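# Right a leaning bottle in a cabinet and shut its door

## Task

A glass reagent bottle has slipped forward and now rests tilted against the inner face of the closed cabinet door. Set it upright and fully back on the shelf, then close the door; no bottle may drop more than a few centimetres or break.

## Robot and tools

Robot: two six-joint arms, left_arm and right_arm, each with a parallel two-finger gripper. A tool block of varying shape juts up to 12 cm from the last joint's axis toward the gripper's -y side and rotates with it. Fingers point along the gripper's +z and open and close along its x. end_effector_position is the midpoint between the pads; fingertips extend 17.5 mm past it.

Frames: the scene frame has its origin at table-top height midway between the nominal bases, +z up, +x out over the table, left_arm toward +y. Measured bases: left_arm at (+0.007, +0.401, 0) m, right_arm at (-0.006, -0.458, 0) m, each turned very slightly about z. Every hand pose, velocity, target and wrist-camera pose is reported in that arm's own base frame; fixed cameras and the table use the scene frame. Printed poses can be a few cm off.

execute_actions(actions, cameras): actions is a list of actions; each action is a table of 1 to 15 rows, one row per 1/30 s step, the last row held until step 15. Every row is one list of 18 numbers in [-1, 1] covering both arms: left dx, dy, dz, rx, ry, rz, gripper position, force_limit, speed, then the same nine for the right. dx..rz are an offset (not a pose) from that arm's Hand target at the start of the action, along its base axes; every row counts from that same start, not the previous row. Scale: 1.0 = 0.6 m or 180 degrees; rx, ry, rz form one rotation vector, turning about the Hand target position. Sending a repeated offset in a new action moves further. Zeros in an arm's six pose numbers ask nothing new, but still send its current gripper numbers. Gripper position is absolute: +1 = 50 mm open, about -0.65 pads touch, -1 = close until stopped. force_limit: -1 about 20 N, 0 about 102 N, +1 about 185 N per pad. speed: -1 = 20 mm/s, 0 = 85, +1 = 150. An empty actions list returns images and full status.

move(target, speed, blend, stop_force, zero, blocking, cameras): target is one 18-number row, or up to 15 rows, same layout and scale; every row is an offset from the Hand target at the move's start, not from the prior row. Paths are straight lines, do not avoid obstacles, and end together; capped at 10 s. speed: m/s along the path, 0.002 to 3.6, default 0.25 (turns up to twice that in rad/s), one value or one per target. blend: corner rounding in m per target, 0 = stop at each. stop_force: 3 to 120 N for both arms; an arm's path ends when its wrist sensor feels that much push against its travel, then it backs off slightly and that becomes its Hand target. It needs the same finger numbers in every row and is unreliable while the gripper rotates; leave it out when pulling away from a contact. zero (only with stop_force): true re-zeroes the sensor before moving. blocking=false returns early while the move runs (not with stop_force). Result adds a move: line, e.g. done (within 3 mm and 2 degrees), off_target, moving, held, fault, and limits such as paced (pose clipped) or held (steps withheld).

wait(seconds, cameras): 0 to 3600 s, sends nothing new, returns early if a running move ends. stop(cameras): brakes a running move; fingers keep moving. zoom_image(camera, region): region [x0, y0, x1, y1] pixels, at most 504x504, of the latest image of cam_head_left, cam_head_right, cam_high, cam_left_wrist or cam_right_wrist (all 672x504). zero_wrist_force(arm): subtracts the current reading for left_arm or right_arm. finished_scene(scene): the current scene number; ends it irreversibly, so only call once the bottle stands on the shelf and the door is shut without robot support.

Results: per arm, Hand target (last commanded pose after clipping; next offsets start here), end_effector_position (m), end_effector_quat_wxyz, velocities (omitted when joints are still), Joint positions and torques, Wrist force/torque in gripper axes plus the peak since last shown, object_status (0 moving, 1 blocked opening, 2 blocked closing = holding, 3 reached position or pads met), position_measured (opening ≈ (250 - value) x 0.202 mm), Tool commands. Grip with -1 and confirm status 2. Changing force_limit or speed only applies with a position change of at least 0.01. A gripper often rests short of its Hand target; send the remainder as an offset.

Limits: commanded orientation is clipped to 32 degrees from the current one per step. A clearance check withholds commands that bring the arms too close. Joint contact torque limits: 138 N m shoulder and elbow, 25.7 N m wrists; any part feeling about 150 N (±25) triggers a 10 s stop. A wrist joint off its smoothed path by over 0.9 degrees, or a shoulder/elbow by over 7.5 degrees, also faults. Hot motors (MOTOR HOT at 70 °C, brake at 85 °C) come from holding loads, stretched arms or pushing unreachable targets.

Avoid: fast contact, targets far past a firm surface, arm-on-arm contact or closing a gripper on the other's fingers, paths near an arm's own base (elbow swings), letting the glass bottle or any other fall more than a few cm, releasing things in motion, slamming the door, and anything falling off the table. Approach slowly with a modest stop_force, open the door gently, support the bottle as the door moves, tip it upright, push it back, withdraw, then close the door softly.

Each tool is called after "Call:" as name([rows], argument=value, ...), one row to a line, values as JSON.

## Session

Call:
execute_actions(actions=[])

Scene clock: 0.00 s.
left_arm: end_effector_position=(+0.4526, -0.7701, +0.1076) position_measured=3 object_status=3 end_effector_quat_wxyz=(-0.151, -0.544, +0.815, -0.135) | right_arm: end_effector_position=(+0.1932, +0.0556, +0.1695) position_measured=3 object_status=3 end_effector_quat_wxyz=(-0.232, +0.708, +0.661, -0.090)
Joint positions: left_arm=[-1.114 -0.645 0.911 -2.154 -1.832 2.38] | right_arm=[3.598 -1.093 -2.336 -1.611 1.959 0.458]
Joint velocities: within noise
Joint torques (N m): no reading
Wrist force (N): no reading
Wrist torque (N m): no reading
Wrist force, peak (N): no reading
Hand target: left_arm +0.4526, -0.7701, +0.1076; -0.151, -0.544, +0.815, -0.135 | right_arm +0.1932, +0.0556, +0.1695; -0.232, +0.708, +0.661, -0.090
Tool commands: left_gripper/position=+1.0 left_gripper/force_limit=+1.0 left_gripper/speed=+1.0 right_gripper/position=+1.0 right_gripper/force_limit=+1.0 right_gripper/speed=+1.0

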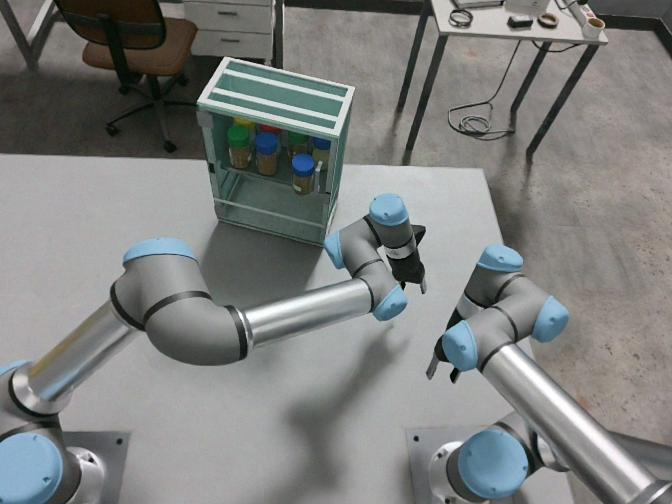

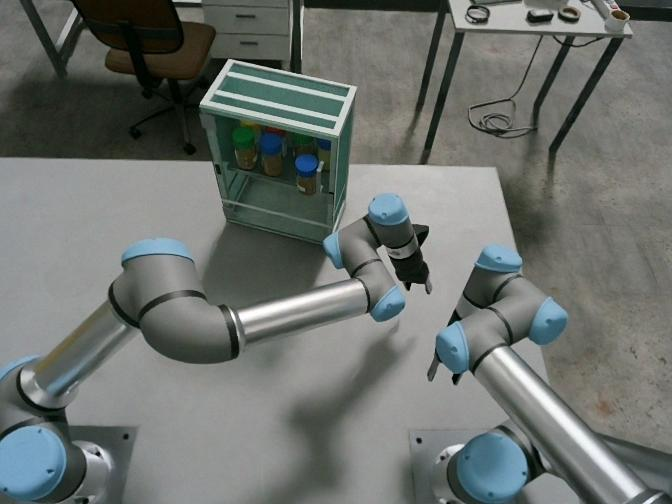

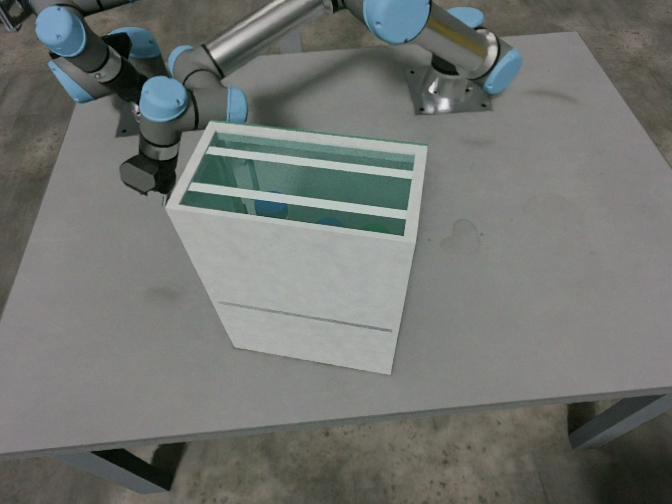

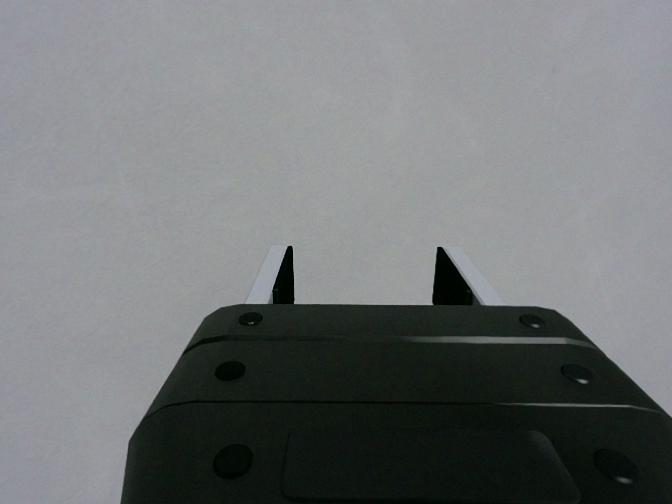

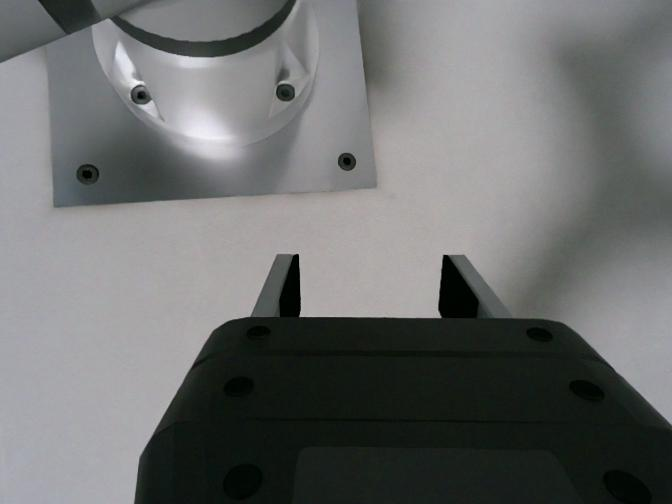

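Call:
zoom_image(camera="cam_head_left", region=[180, 50, 380, 250])

Call:
zoom_image(camera="cam_head_right", region=[180, 50, 380, 250])

Scaled by 2.520 from the camera's image (finer frame: 960x720).

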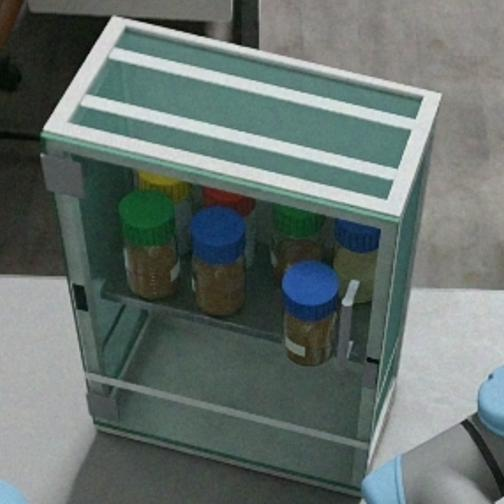

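Scaled by 2.520 from the camera's image (finer frame: 960x720).

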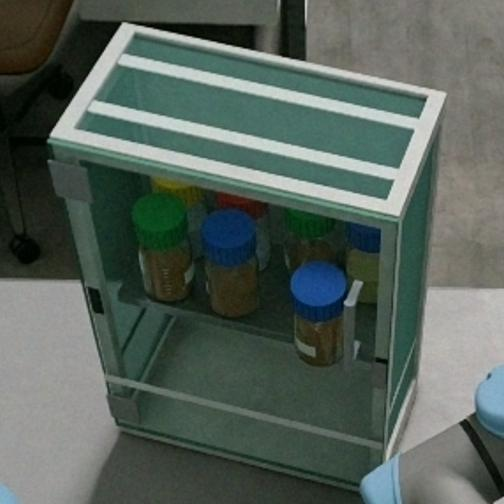

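Call:
move([
  [0,0.2,0.353,-0.02,-0.2,0.05,1,1,1,0,0,0,0,0,0,1,1,1],
  [0.08,0.462,0.353,-0.0595,-0.483,0.132,1,1,1,0,0,0,0,0,0,1,1,1],
], speed=0.5, blend=0.05, cameras=["all"])

Scene clock: 4.03 s.
left_arm: end_effector_position=(+0.5007, -0.4928, +0.3194) position_measured=3 object_status=3 end_effector_quat_wxyz=(+0.429, -0.429, +0.562, -0.562) end_effector_velocity=(+0.000, +0.000, +0.000) end_effector_angular_velocity=(+0.000, -0.002, -0.001) | right_arm: end_effector_position=(+0.1932, +0.0556, +0.1695) position_measured=3 object_status=3 end_effector_quat_wxyz=(-0.232, +0.708, +0.661, -0.090)
Joint positions: left_arm=[-1.311 -1.012 1.894 -4.023 -0.527 3.141] | right_arm=[3.598 -1.093 -2.336 -1.611 1.959 0.458]
Joint velocities: left_arm=[0 0 0.001 -0.005 -0.001 0.004] | right_arm=[within noise]
Joint torques (N m): left_arm=[-5.69 -38.77 -9.13 -2.68 1.68 1.92] | right_arm=[0.05 3.52 25 2.17 1.2 -0.35]
Wrist force (N): left_arm=[-0.2 -0.2 -1.0] | right_arm=[-0.2 -0.2 -0.1]
Wrist torque (N m): left_arm=[-0.13 0.29 0.27] | right_arm=[-0.04 0.03 0.00]
Wrist force, peak (N): left_arm=[0.3 -1.7 -3.1] | right_arm=[0.2 -0.5 -0.4]
Hand target: left_arm +0.5006, -0.4929, +0.3194; +0.429, -0.429, +0.562, -0.562 | right_arm +0.1932, +0.0556, +0.1695; -0.232, +0.708, +0.661, -0.090
Off the commanded pose: left_arm 0.000 m, 0 deg | right_arm 0.000 m, 0 deg.
move: done
cam_left_wrist: T_world_to_cam=[[-0.25827, -0.96606, 0.0052, -0.33619], [-0.34321, 0.08672, -0.93525, 0.52562], [0.90305, -0.24333, -0.35396, -0.32455]] pos_world=[0.38665, -0.44933, 0.37845]

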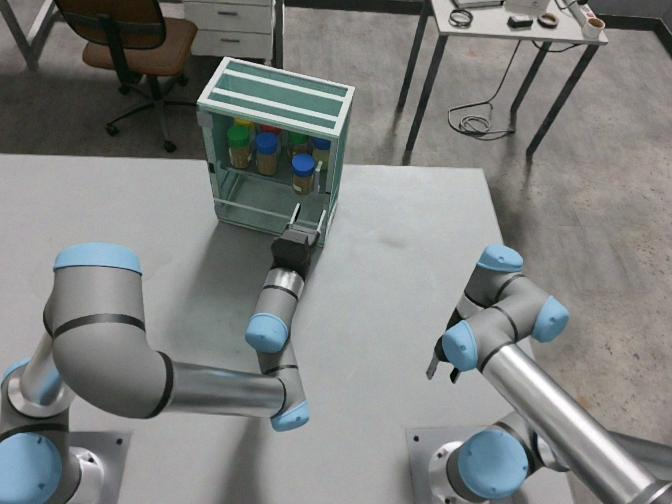

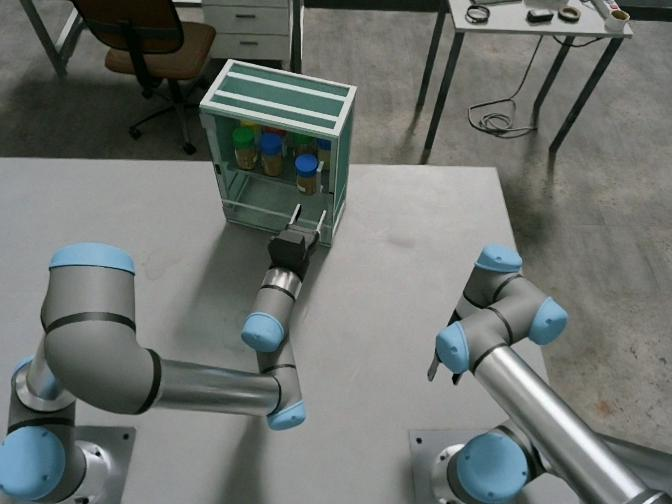

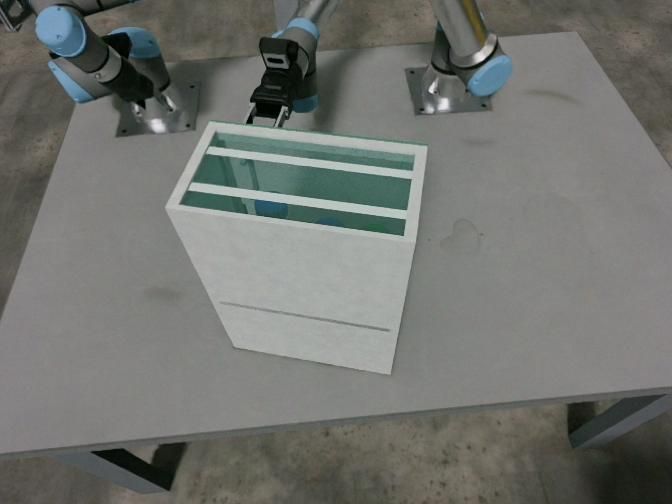

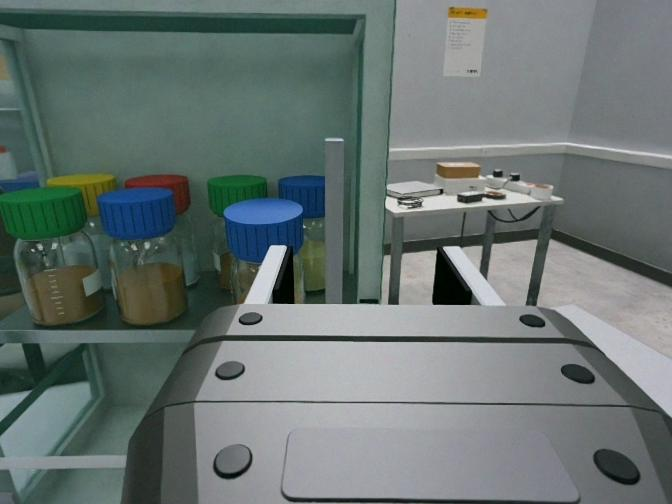

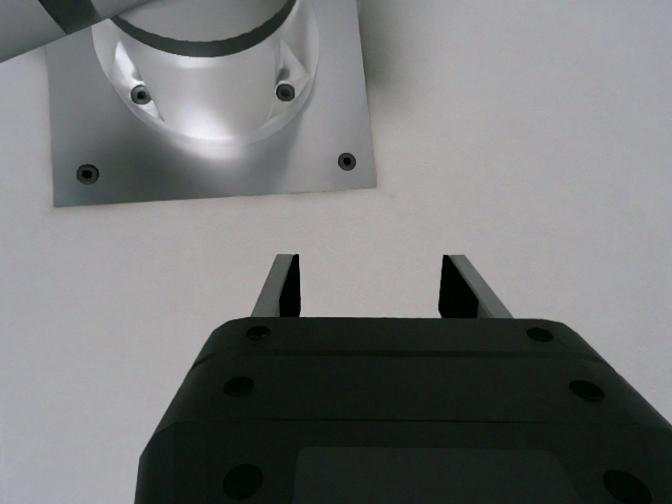

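Call:
move(target=[0.136,0.037,-0.008,0,0,-0.139,1,1,1,0,0,0,0,0,0,1,1,1], cameras=["cam_left_wrist","cam_head_left","cam_head_right"])

Call:
zoom_image(camera="cam_head_left", region=[220, 90, 380, 250])

Scene clock: 6.47 s.
left_arm: end_effector_position=(+0.5822, -0.4707, +0.3146) position_measured=3 object_status=3 end_effector_quat_wxyz=(+0.297, -0.297, +0.642, -0.641) | right_arm: end_effector_position=(+0.1932, +0.0556, +0.1695) position_measured=3 object_status=3 end_effector_quat_wxyz=(-0.232, +0.708, +0.661, -0.090)
Joint positions: left_arm=[-0.943 -1.008 1.906 -4.04 -1.332 3.142] | right_arm=[3.598 -1.093 -2.336 -1.611 1.959 0.458]
Joint torques (N m): left_arm=[3.13 -47.4 -10.08 -3.51 -1.72 1.88] | right_arm=[1.21 3.37 25.86 2.17 0.96 -0.12]
Wrist force (N): left_arm=[-0.4 -0.3 -1.1] | right_arm=[-0.1 -0.4 0.0]
Wrist torque (N m): left_arm=[-0.15 0.34 0.16] | right_arm=[-0.07 0.00 -0.01]
Wrist force, peak (N): left_arm=[1.4 -0.5 -2.1] | right_arm=[0.4 -0.3 -0.3]
Hand target: left_arm +0.5822, -0.4707, +0.3146; +0.297, -0.297, +0.642, -0.642 | right_arm +0.1932, +0.0556, +0.1695; -0.232, +0.708, +0.661, -0.090
Off the commanded pose: left_arm 0.000 m, 0 deg | right_arm 0.000 m, 0 deg.
move: done
cam_left_wrist: T_world_to_cam=[[-0.64253, -0.76625, 0.005, 0.02419], [-0.27416, 0.2238, -0.93528, 0.57153], [0.71554, -0.60231, -0.35387, -0.45431]] pos_world=[0.49731, -0.38301, 0.37365]
Images, in order (width x height): cam_head_left 672x504, cam_head_right 672x504, cam_left_wrist 672x504.

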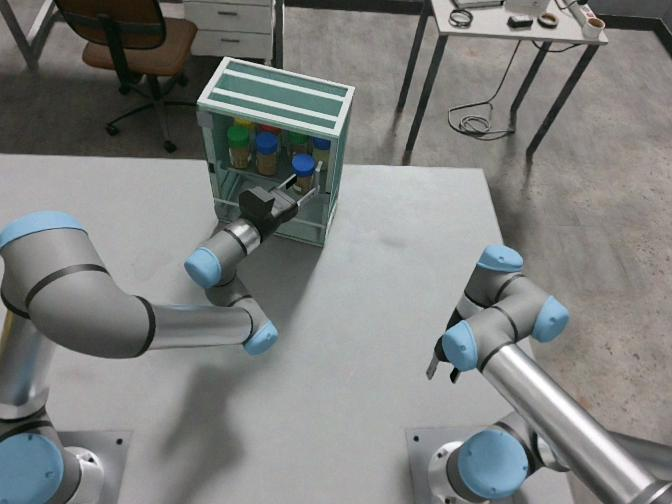

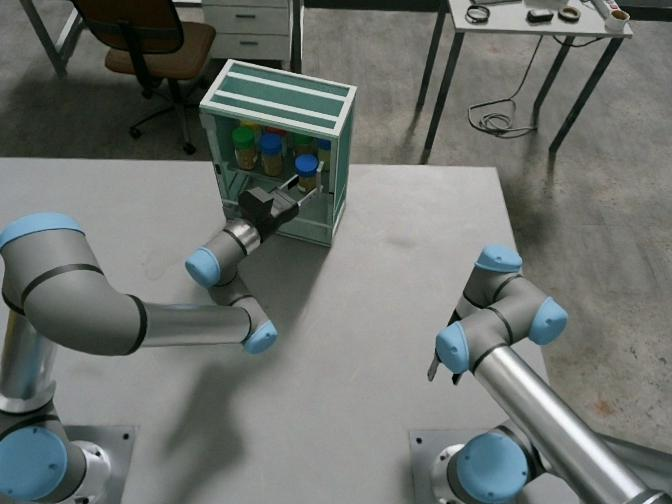

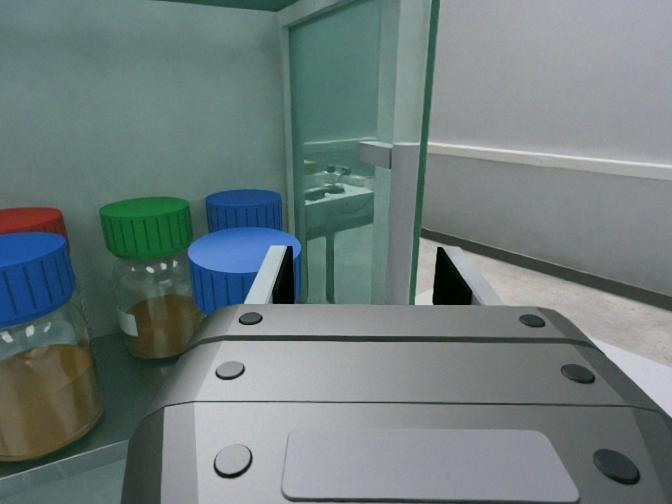

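Scaled by 3.150 from the camera's image (finer frame: 960x720).

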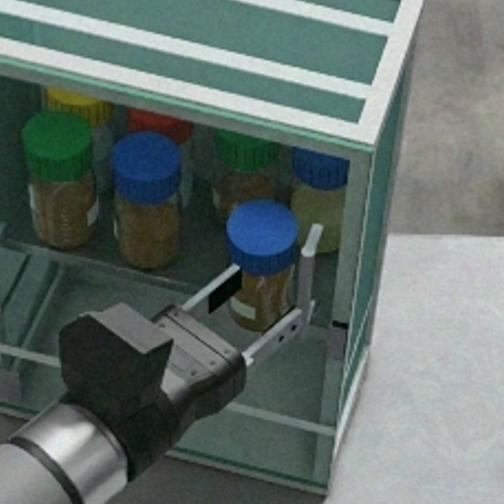

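Call:
move([
  [-0.016,-0.0185,0,0,0,0,0.34,-0.8,1,0,0,0,0,0,0,1,1,1],
  [0.0225,-0.0525,0,0,0,0,0.34,-0.8,1,0,0,0,0,0,0,1,1,1],
], speed=0.06, stop_force=12, cameras=["cam_left_wrist","cam_head_left"])

Call:
zoom_image(camera="cam_head_left", region=[260, 130, 360, 230])

Scene clock: 8.67 s.
left_arm: end_effector_position=(+0.5957, -0.5022, +0.3146) position_measured=101 object_status=3 end_effector_quat_wxyz=(+0.297, -0.297, +0.642, -0.642) | right_arm: end_effector_position=(+0.1932, +0.0556, +0.1695) position_measured=3 object_status=3 end_effector_quat_wxyz=(-0.232, +0.708, +0.661, -0.090)
Joint positions: left_arm=[-0.958 -0.958 1.81 -3.993 -1.317 3.142] | right_arm=[3.598 -1.093 -2.336 -1.611 1.959 0.458]
Joint torques (N m): left_arm=[-4.9 -49.53 -16.12 -3.34 1.74 0.07] | right_arm=[-0.47 2.91 25.31 2.15 0.97 -0.1]
Wrist force (N): left_arm=[-0.4 -0.1 -1.4] | right_arm=[0.0 -0.1 -0.3]
Wrist torque (N m): left_arm=[-0.08 0.33 0.18] | right_arm=[-0.02 -0.01 -0.01]
Wrist force, peak (N): left_arm=[0.9 -0.2 -2.0] | right_arm=[0.3 -0.6 -0.5]
Hand target: left_arm +0.5957, -0.5022, +0.3146; +0.297, -0.297, +0.642, -0.642 | right_arm +0.1932, +0.0556, +0.1695; -0.232, +0.708, +0.661, -0.090
Off the commanded pose: left_arm 0.000 m, 0 deg | right_arm 0.000 m, 0 deg.
move: done
cam_left_wrist: T_world_to_cam=[[-0.64265, -0.76615, 0.00498, 0.00883], [-0.27413, 0.22385, -0.93528, 0.58229], [0.71544, -0.60242, -0.35388, -0.48294]] pos_world=[0.51081, -0.41451, 0.37365]
Images, in order (width x height): cam_head_left 672x504, cam_left_wrist 672x504.

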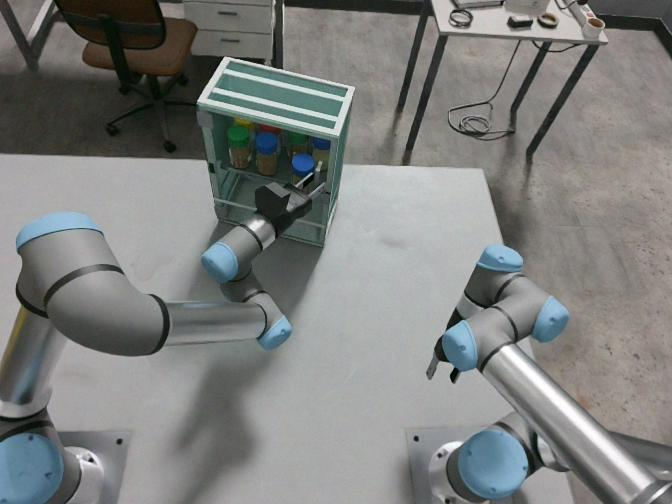

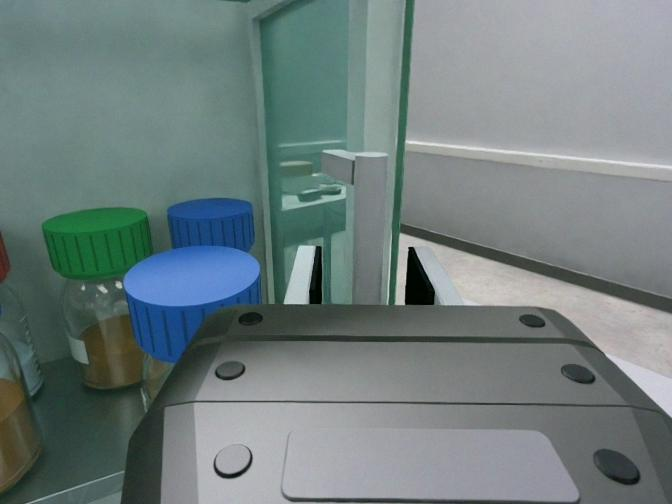

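Scaled by 5.040 from the camera's image (finer frame: 960x720).

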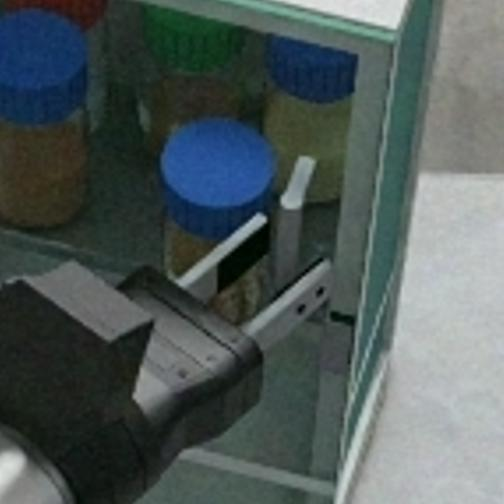

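Call:
move([
  [0.002,-0.002,0.045,0,0,0,0.34,-0.8,1,0.05,0,0.15,0,0,0,-1,-0.5,1],
  [0.002,-0.002,0.045,0,0,0,-1,-0.6,0,0.567,0.22,0.15,0.1434,-0.636,0.0968,-1,-0.5,1],
], speed=0.35, cameras=["all"])

Call:
zoom_image(camera="cam_head_right", region=[220, 120, 380, 280])

Scene clock: 14.57 s.
left_arm: end_effector_position=(+0.5970, -0.5033, +0.3416) position_measured=192 object_status=2 end_effector_quat_wxyz=(+0.297, -0.297, +0.642, -0.641) | right_arm: end_effector_position=(+0.5334, +0.1876, +0.2595) position_measured=251 object_status=3 end_effector_quat_wxyz=(+0.310, +0.309, +0.636, +0.636)
Joint positions: left_arm=[-0.957 -1.003 1.794 -3.932 -1.317 3.142] | right_arm=[3.64 -2.058 -2.387 1.303 1.738 -0.001]
Joint torques (N m): left_arm=[-14.16 -35.54 -15.84 -0.97 -6.54 -0.53] | right_arm=[9.28 22.83 18.31 4.22 -0.17 -0.62]
Wrist force (N): left_arm=[-16.8 0.4 -3.4] | right_arm=[-0.1 1.4 3.2]
Wrist torque (N m): left_arm=[-0.04 -0.27 -0.32] | right_arm=[0.61 -0.07 0.18]
Wrist force, peak (N): left_arm=[-18.7 0.5 -3.4] | right_arm=[-0.9 0.1 4.3]
Hand target: left_arm +0.5969, -0.5034, +0.3416; +0.297, -0.297, +0.642, -0.642 | right_arm +0.5334, +0.1876, +0.2595; +0.310, +0.309, +0.636, +0.636
Off the commanded pose: left_arm 0.000 m, 0 deg | right_arm 0.000 m, 0 deg.
move: done
cam_left_wrist: T_world_to_cam=[[-0.64253, -0.76625, 0.005, 0.00858], [-0.27416, 0.2238, -0.93528, 0.60814], [0.71554, -0.60231, -0.35387, -0.47498]] pos_world=[0.51211, -0.41561, 0.40065]
cam_right_wrist: T_world_to_cam=[[-0.6164, 0.78742, -0.00388, 0.19162], [-0.27107, -0.20757, 0.93991, -0.04436], [0.7393, 0.58041, 0.3414, -0.46041]] pos_world=[0.44647, 0.10713, 0.19961]

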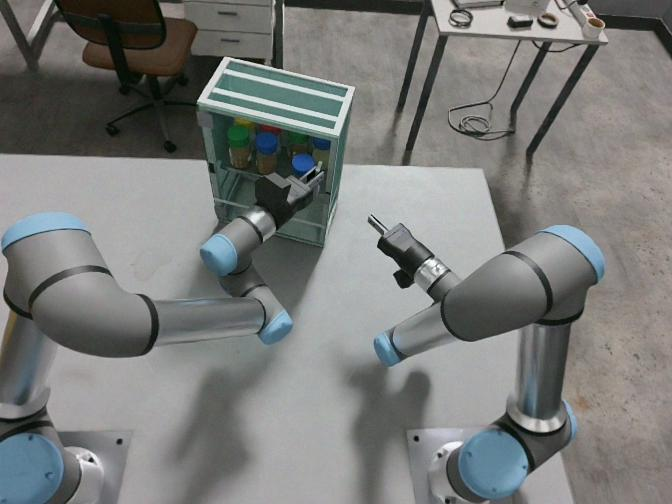

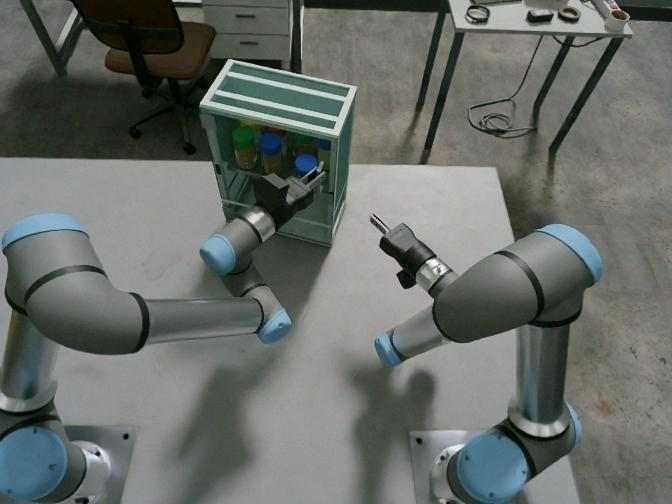

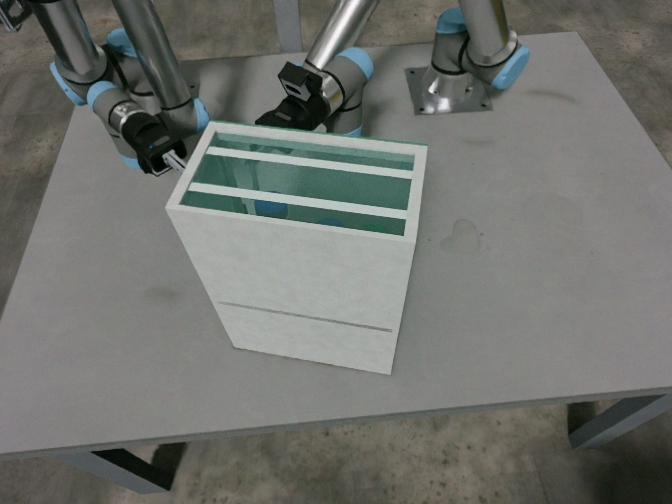

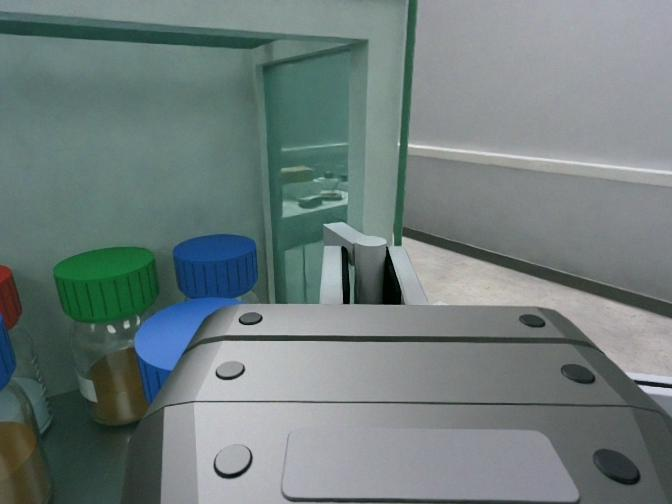

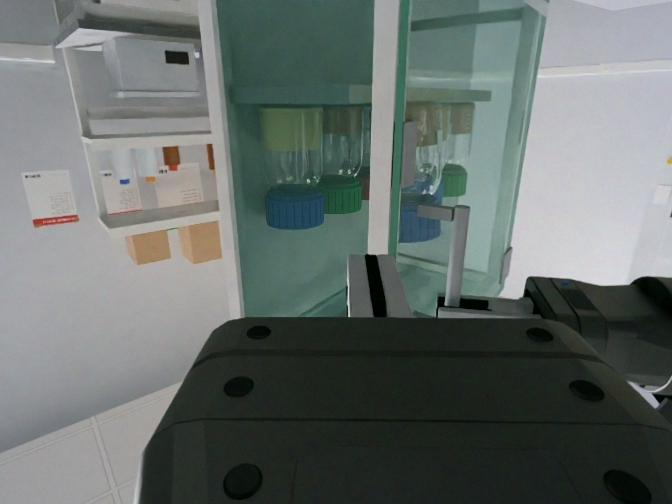

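Scaled by 3.150 from the camera's image (finer frame: 960x720).

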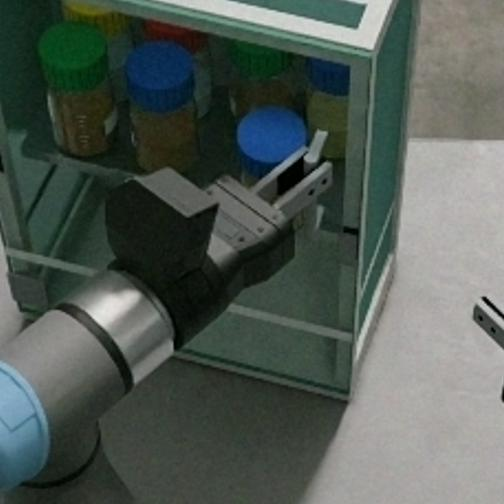

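Call:
zoom_image(camera="cam_right_wrist", region=[200, 60, 560, 330])

Scaled by 1.400 from the camera's image (finer frame: 960x720).

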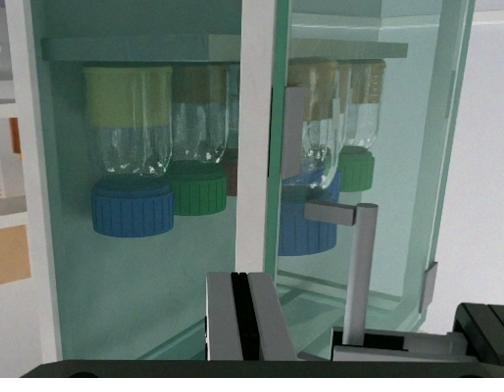

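Call:
move([
  [0,0,0,0,0,0,-1,-0.6,0,0.0,0.0,-0.0125,0,0,0.126,1,-0.5,1],
  [0,0,0,0,0,0,-1,-0.6,0,0.0637,0.15,-0.0125,0,0,0.126,1,-0.5,1],
], speed=0.2)

Call:
move(target=[-0.029,0.0075,0,0,0,-0.021,-1,-0.6,0,0,0,0,0,0,0,1,-0.5,1], speed=0.03, cameras=["all"])

Call:
zoom_image(camera="cam_right_wrist", region=[200, 60, 560, 330])

Scene clock: 18.83 s.
left_arm: end_effector_position=(+0.5969, -0.5034, +0.3416) position_measured=192 object_status=2 end_effector_quat_wxyz=(+0.297, -0.297, +0.642, -0.642) | right_arm: end_effector_position=(+0.5716, +0.2776, +0.2519) position_measured=3 object_status=3 end_effector_quat_wxyz=(+0.179, +0.178, +0.684, +0.684)
Joint positions: left_arm=[-0.957 -1.003 1.794 -3.932 -1.318 3.142] | right_arm=[3.559 -2.21 -2.042 1.11 2.215 -0.001]
Joint torques (N m): left_arm=[-19.45 -38.04 -24.04 -1.02 -7.13 2.09] | right_arm=[2.94 54.67 8.48 3.58 0.03 -0.76]
Wrist force (N): left_arm=[-19.5 0.7 -4.2] | right_arm=[-0.3 0.8 2.7]
Wrist torque (N m): left_arm=[-0.07 -0.26 -0.33] | right_arm=[0.53 -0.02 0.16]
Wrist force, peak (N): left_arm=[-19.5 1.0 -4.5] | right_arm=[0.0 1.3 5.4]
Hand target: left_arm +0.5969, -0.5034, +0.3416; +0.297, -0.297, +0.642, -0.642 | right_arm +0.5716, +0.2776, +0.2520; +0.179, +0.178, +0.684, +0.684
Off the commanded pose: left_arm 0.000 m, 0 deg | right_arm 0.000 m, 0 deg.
move: done

Scene clock: 20.23 s.
left_arm: end_effector_position=(+0.5810, -0.4971, +0.3417) position_measured=192 object_status=2 end_effector_quat_wxyz=(+0.279, -0.278, +0.650, -0.650) | right_arm: end_effector_position=(+0.5716, +0.2776, +0.2520) position_measured=3 object_status=3 end_effector_quat_wxyz=(+0.179, +0.178, +0.684, +0.684)
Joint positions: left_arm=[-0.947 -1.03 1.843 -3.954 -1.385 3.142] | right_arm=[3.559 -2.21 -2.042 1.11 2.215 -0.001]
Joint torques (N m): left_arm=[-30.5 -34.17 -28.55 0.04 -12.74 2.31] | right_arm=[7.29 54.37 20.26 2.16 -0.87 -0.84]
Wrist force (N): left_arm=[-45.9 8.2 -18.4] | right_arm=[0.0 1.4 2.6]
Wrist torque (N m): left_arm=[0.08 -0.34 -0.39] | right_arm=[0.61 -0.06 0.16]
Wrist force, peak (N): left_arm=[-45.9 8.2 -18.4] | right_arm=[-0.4 1.2 2.9]
Hand target: left_arm +0.5795, -0.4989, +0.3416; +0.276, -0.275, +0.651, -0.651 | right_arm +0.5716, +0.2776, +0.2520; +0.179, +0.178, +0.684, +0.684
Off the commanded pose: left_arm 0.002 m, 1 deg | right_arm 0.000 m, 0 deg.
move: done
cam_left_wrist: T_world_to_cam=[[-0.68546, -0.7281, 0.00507, 0.0469], [-0.26083, 0.23904, -0.93532, 0.60226], [0.67979, -0.64244, -0.35376, -0.45912]] pos_world=[0.50135, -0.40477, 0.40065]
cam_right_wrist: T_world_to_cam=[[-0.87237, 0.48884, -0.00392, 0.37347], [-0.1701, -0.29603, 0.93991, -0.04133], [0.4583, 0.82061, 0.3414, -0.44436]] pos_world=[0.52242, 0.16984, 0.19201]

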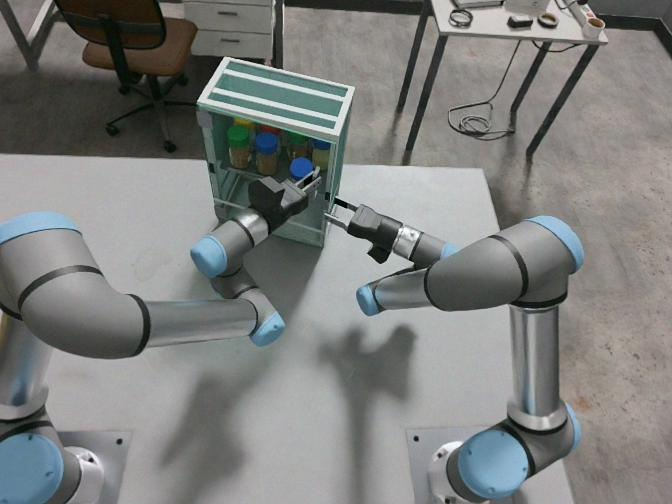

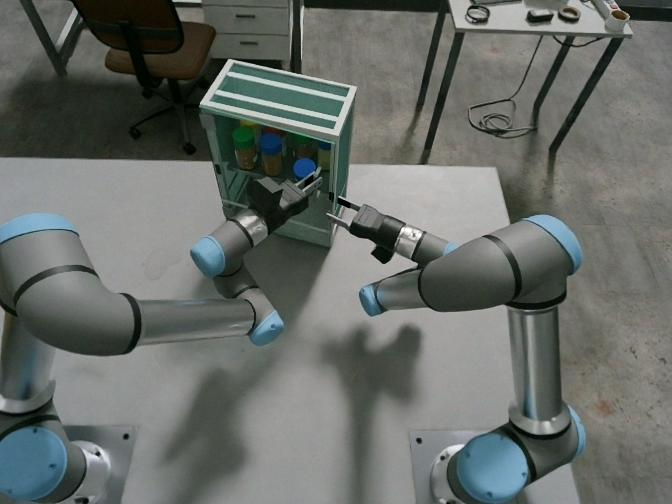

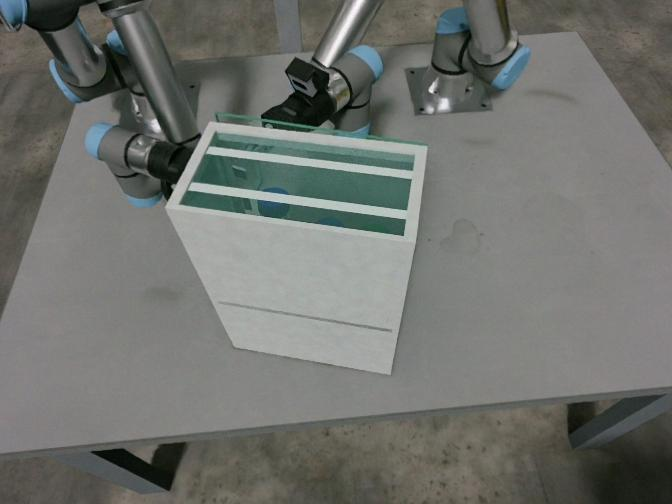

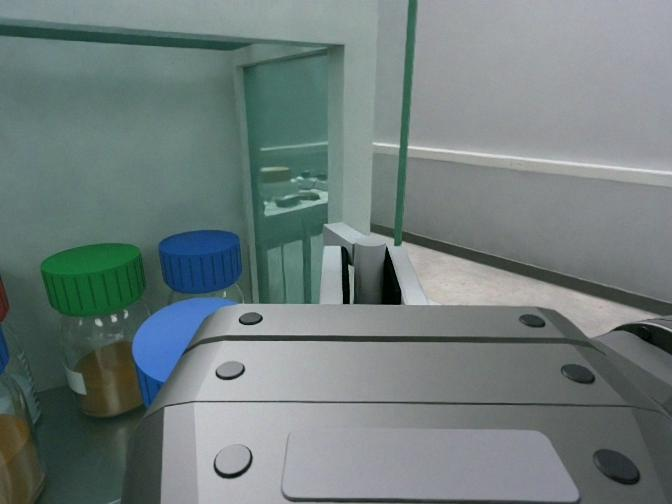

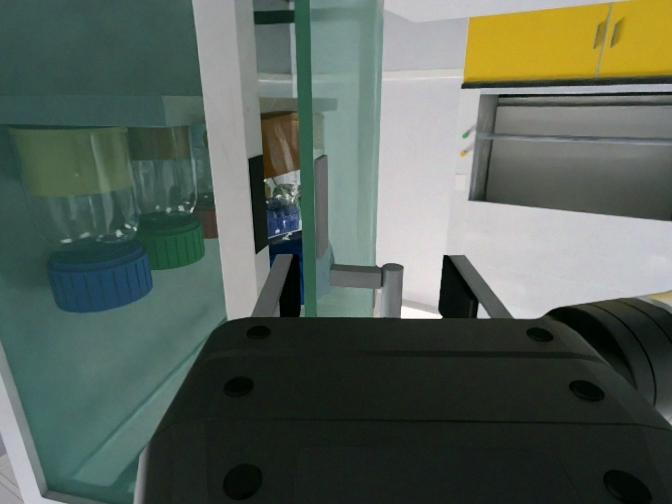

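Scaled by 1.400 from the camera's image (finer frame: 960x720).

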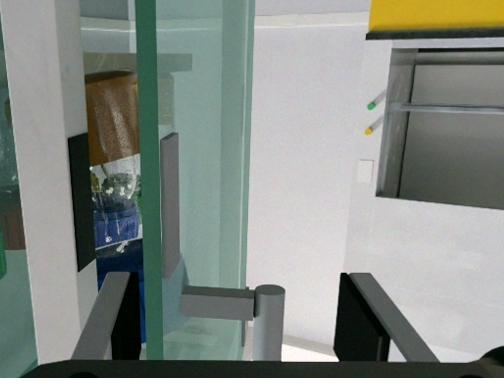

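Call:
move(target=[0.004,0.004,0,0,0,0,-1,-0.6,0,0.0,0.0,0,0,0,0,1,-0.5,1], speed=0.03)

Call:
move(target=[0,0,0,0,0,0,-1,-0.6,0,0.069,0.124,0,0,0,0,1,-0.5,1], speed=0.05, stop_force=10, cameras=["cam_right_wrist","cam_left_wrist","cam_head_right"])

Call:
zoom_image(camera="cam_right_wrist", region=[150, 60, 510, 330])

Scene clock: 21.13 s.
left_arm: end_effector_position=(+0.5819, -0.4965, +0.3416) position_measured=192 object_status=2 end_effector_quat_wxyz=(+0.276, -0.275, +0.651, -0.651) | right_arm: end_effector_position=(+0.5716, +0.2776, +0.2520) position_measured=3 object_status=3 end_effector_quat_wxyz=(+0.179, +0.178, +0.684, +0.684)
Joint positions: left_arm=[-0.94 -1.029 1.842 -3.954 -1.401 3.142] | right_arm=[3.559 -2.21 -2.042 1.11 2.215 -0.001]
Joint torques (N m): left_arm=[-19.43 -38.1 -18.21 -1.64 -4.23 2.37] | right_arm=[7.34 53.69 20.91 1.05 -0.92 -0.76]
Wrist force (N): left_arm=[-20.5 3.5 -10.8] | right_arm=[0.0 0.9 2.7]
Wrist torque (N m): left_arm=[0.01 -0.31 -0.36] | right_arm=[0.55 -0.08 0.16]
Wrist force, peak (N): left_arm=[-48.0 7.6 -19.3] | right_arm=[-0.4 1.3 3.0]
Hand target: left_arm +0.5819, -0.4965, +0.3416; +0.276, -0.275, +0.651, -0.651 | right_arm +0.5716, +0.2776, +0.2520; +0.179, +0.178, +0.684, +0.684
Off the commanded pose: left_arm 0.000 m, 0 deg | right_arm 0.000 m, 0 deg.
move: done

Scene clock: 23.13 s.
left_arm: end_effector_position=(+0.5819, -0.4964, +0.3416) position_measured=192 object_status=2 end_effector_quat_wxyz=(+0.276, -0.276, +0.651, -0.651) | right_arm: end_effector_position=(+0.6098, +0.3460, +0.2518) position_measured=3 object_status=3 end_effector_quat_wxyz=(+0.179, +0.178, +0.684, +0.684)
Joint positions: left_arm=[-0.94 -1.029 1.842 -3.954 -1.401 3.142] | right_arm=[3.656 -2.275 -1.888 1.023 2.117 -0.001]
Joint torques (N m): left_arm=[-17.74 -45.28 -17.89 -2.19 -6.84 2.16] | right_arm=[1.75 47.79 17.54 2.1 0.81 -0.18]
Wrist force (N): left_arm=[-21.5 6.8 -20.2] | right_arm=[-9.3 2.2 2.6]
Wrist torque (N m): left_arm=[0.11 -0.22 -0.28] | right_arm=[0.71 0.47 0.21]
Wrist force, peak (N): left_arm=[-18.7 4.8 -25.8] | right_arm=[-0.7 -7.5 -113.5]
Hand target: left_arm +0.5819, -0.4965, +0.3416; +0.276, -0.275, +0.651, -0.651 | right_arm +0.6098, +0.3460, +0.2518; +0.179, +0.178, +0.684, +0.684 (not the last commanded pose)
Tool commands: left_gripper/position=-1.0 left_gripper/force_limit=-0.6 left_gripper/speed=+0.0 right_gripper/position=+1.0 right_gripper/force_limit=-0.498039 right_gripper/speed=+1.0
Off the commanded pose: left_arm 0.000 m, 0 deg | right_arm 0.007 m, 0 deg.
FORCE FAULT: contact force on the right arm reached its limit, and that arm stopped. The contact can be on any part of that arm, not only on its tool. That arm's remaining commands of this call were not run. That arm is still stopped at the end of this call. That arm stays stopped for about 10 more seconds. Until then a move that you send moves the other arm only, and its call returns only when the move has ended. Once the stop has ended, the next robot result says so. If the stop ends while you think or write, that arm runs what you send next, counted from a new Hand target: where the arm stands when the stop ends. While its stop runs, that arm takes no new command, but its gripper still runs the gripper command that each later call begins with. Until it ends, the stop uses up actions while you think or wait. An arm that is not stopped still takes commands.
move: fault (right_arm)
cam_left_wrist: T_world_to_cam=[[-0.69172, -0.72215, 0.005, 0.05463], [-0.25873, 0.24135, -0.93531, 0.60222], [0.67423, -0.64827, -0.35378, -0.45887]] pos_world=[0.50298, -0.40337, 0.40065]
cam_right_wrist: T_world_to_cam=[[-0.87186, 0.48973, -0.00444, 0.37291], [-0.17128, -0.29639, 0.93958, -0.01356], [0.45883, 0.81995, 0.3423, -0.51831]] pos_world=[0.56062, 0.23834, 0.19181]
Images, in order (width x height): cam_head_right 672x504, cam_left_wrist 672x504, cam_right_wrist 672x504.

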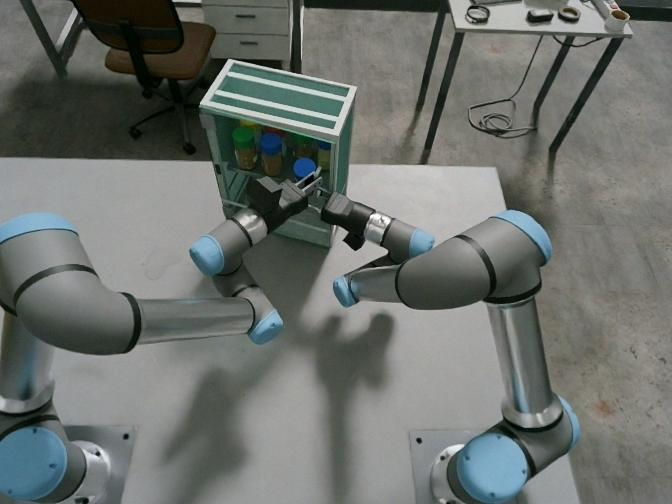

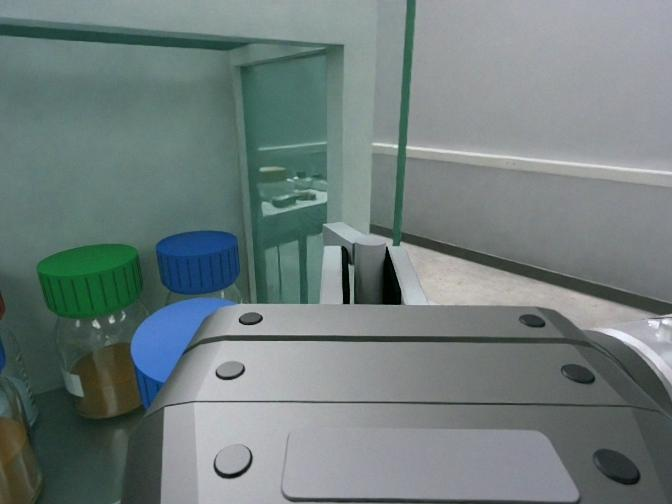

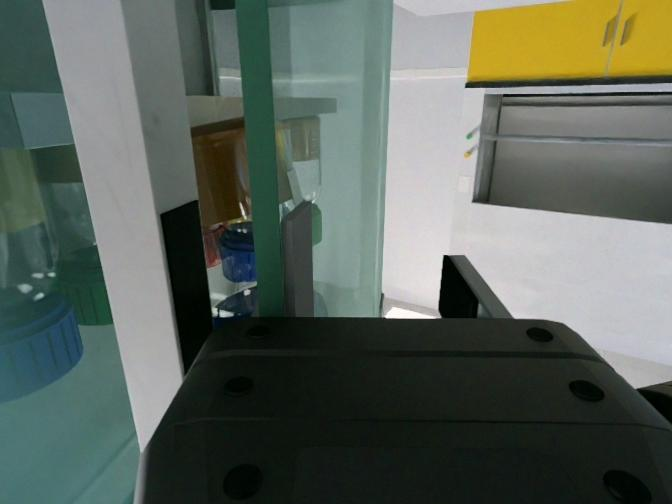

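Scaled by 1.400 from the camera's image (finer frame: 960x720).

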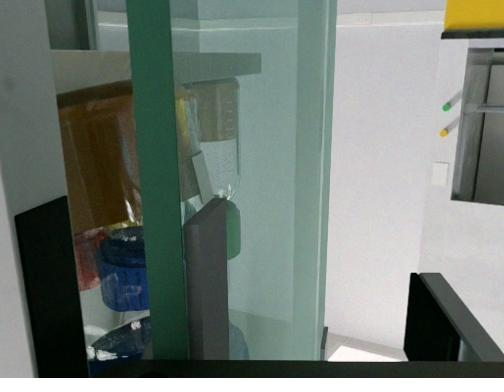

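Call:
wait(seconds=10.5)

Call:
move([
  [0,0,0,0,0,0,-1,-0.6,0,-0.073,-0.131,0,0,0,0,1,-0.5,1],
  [0,0,0,0,0,0,-1,-0.6,0,-0.029,-0.155,0.016,0,0,0,-1,-0.5,1],
], speed=0.12, cameras=["cam_right_wrist"])

Call:
zoom_image(camera="cam_right_wrist", region=[150, 60, 510, 330])

Scene clock: 35.17 s.
left_arm: end_effector_position=(+0.5819, -0.4965, +0.3416) position_measured=192 object_status=2 end_effector_quat_wxyz=(+0.276, -0.275, +0.651, -0.651) | right_arm: end_effector_position=(+0.6098, +0.3460, +0.2518) position_measured=3 object_status=3 end_effector_quat_wxyz=(+0.179, +0.178, +0.684, +0.684)
Joint positions: left_arm=[-0.94 -1.029 1.842 -3.954 -1.401 3.142] | right_arm=[3.656 -2.275 -1.888 1.023 2.117 -0.001]
Joint torques (N m): left_arm=[-21.38 -35.54 -16.75 -0.12 -4.72 1.29] | right_arm=[2.8 47.82 17.4 2.12 0.87 -0.09]
Wrist force (N): left_arm=[-22.0 5.7 -19.6] | right_arm=[-8.9 1.3 1.9]
Wrist torque (N m): left_arm=[0.07 -0.22 -0.28] | right_arm=[0.64 0.44 0.21]
Wrist force, peak (N): left_arm=[-22.2 5.8 -19.9] | right_arm=[-9.2 2.4 2.6]
Hand target: left_arm +0.5819, -0.4965, +0.3416; +0.276, -0.275, +0.651, -0.651 | right_arm +0.6098, +0.3460, +0.2518; +0.179, +0.178, +0.684, +0.684 (not the last commanded pose)
Tool commands: left_gripper/position=-1.0 left_gripper/force_limit=-0.6 left_gripper/speed=+0.0 right_gripper/position=+1.0 right_gripper/force_limit=-0.498039 right_gripper/speed=+1.0
Off the commanded pose: left_arm 0.000 m, 0 deg | right_arm 0.007 m, 0 deg.
FORCE FAULT, CONTINUED: the right arm's stop, for the force fault that an earlier result reported, is over. The rest of the stop counts as 20 of the actions that you can send in this scene. During its stop the right arm's controller moved it back a little. That arm's target is now where it stood when the stop ended, not its last command. That arm accepts commands again.
wait: 10.00 of 10.5 s (the remaining seconds did not pass); at rest from the start

Scene clock: 37.37 s.
left_arm: end_effector_position=(+0.5819, -0.4965, +0.3416) position_measured=192 object_status=2 end_effector_quat_wxyz=(+0.276, -0.275, +0.651, -0.651) | right_arm: end_effector_position=(+0.5924, +0.2530, +0.2614) position_measured=251 object_status=3 end_effector_quat_wxyz=(+0.179, +0.178, +0.684, +0.684)
Joint positions: left_arm=[-0.94 -1.029 1.842 -3.954 -1.401 3.142] | right_arm=[3.489 -2.212 -1.986 1.058 2.284 -0.001]
Joint torques (N m): left_arm=[-12.45 -35.84 -27.7 -1.97 -8.32 1] | right_arm=[9.19 55.03 22.03 0.55 0.36 -1.49]
Wrist force (N): left_arm=[-23.6 4.0 -11.4] | right_arm=[-1.1 2.2 3.2]
Wrist torque (N m): left_arm=[0.05 -0.27 -0.29] | right_arm=[0.75 0.11 0.16]
Wrist force, peak (N): left_arm=[-19.6 8.0 -37.5] | right_arm=[-22.1 1.7 16.0]
Hand target: left_arm +0.5819, -0.4965, +0.3416; +0.276, -0.275, +0.651, -0.651 | right_arm +0.5924, +0.2530, +0.2614; +0.179, +0.178, +0.684, +0.684
Off the commanded pose: left_arm 0.000 m, 0 deg | right_arm 0.000 m, 0 deg.
move: done
cam_right_wrist: T_world_to_cam=[[-0.87186, 0.48973, -0.00444, 0.40333], [-0.17128, -0.29639, 0.93958, -0.05313], [0.45883, 0.81995, 0.3423, -0.43736]] pos_world=[0.54322, 0.14534, 0.20141]

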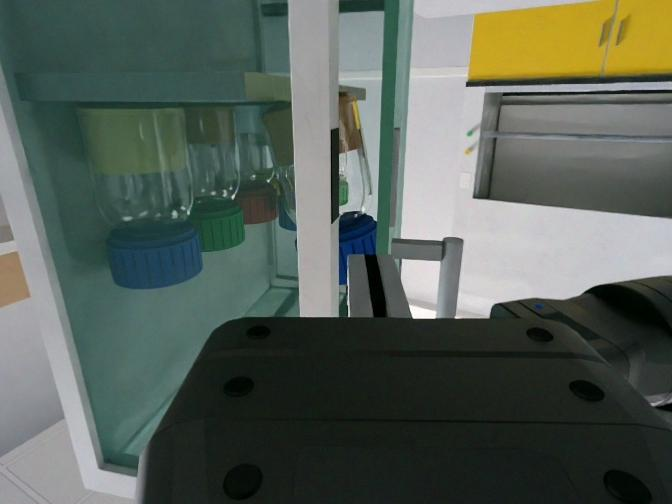

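Scaled by 1.400 from the camera's image (finer frame: 960x720).

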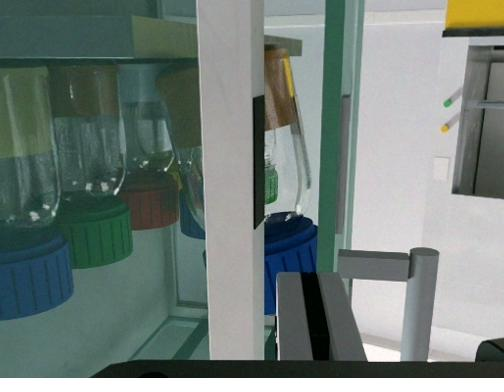

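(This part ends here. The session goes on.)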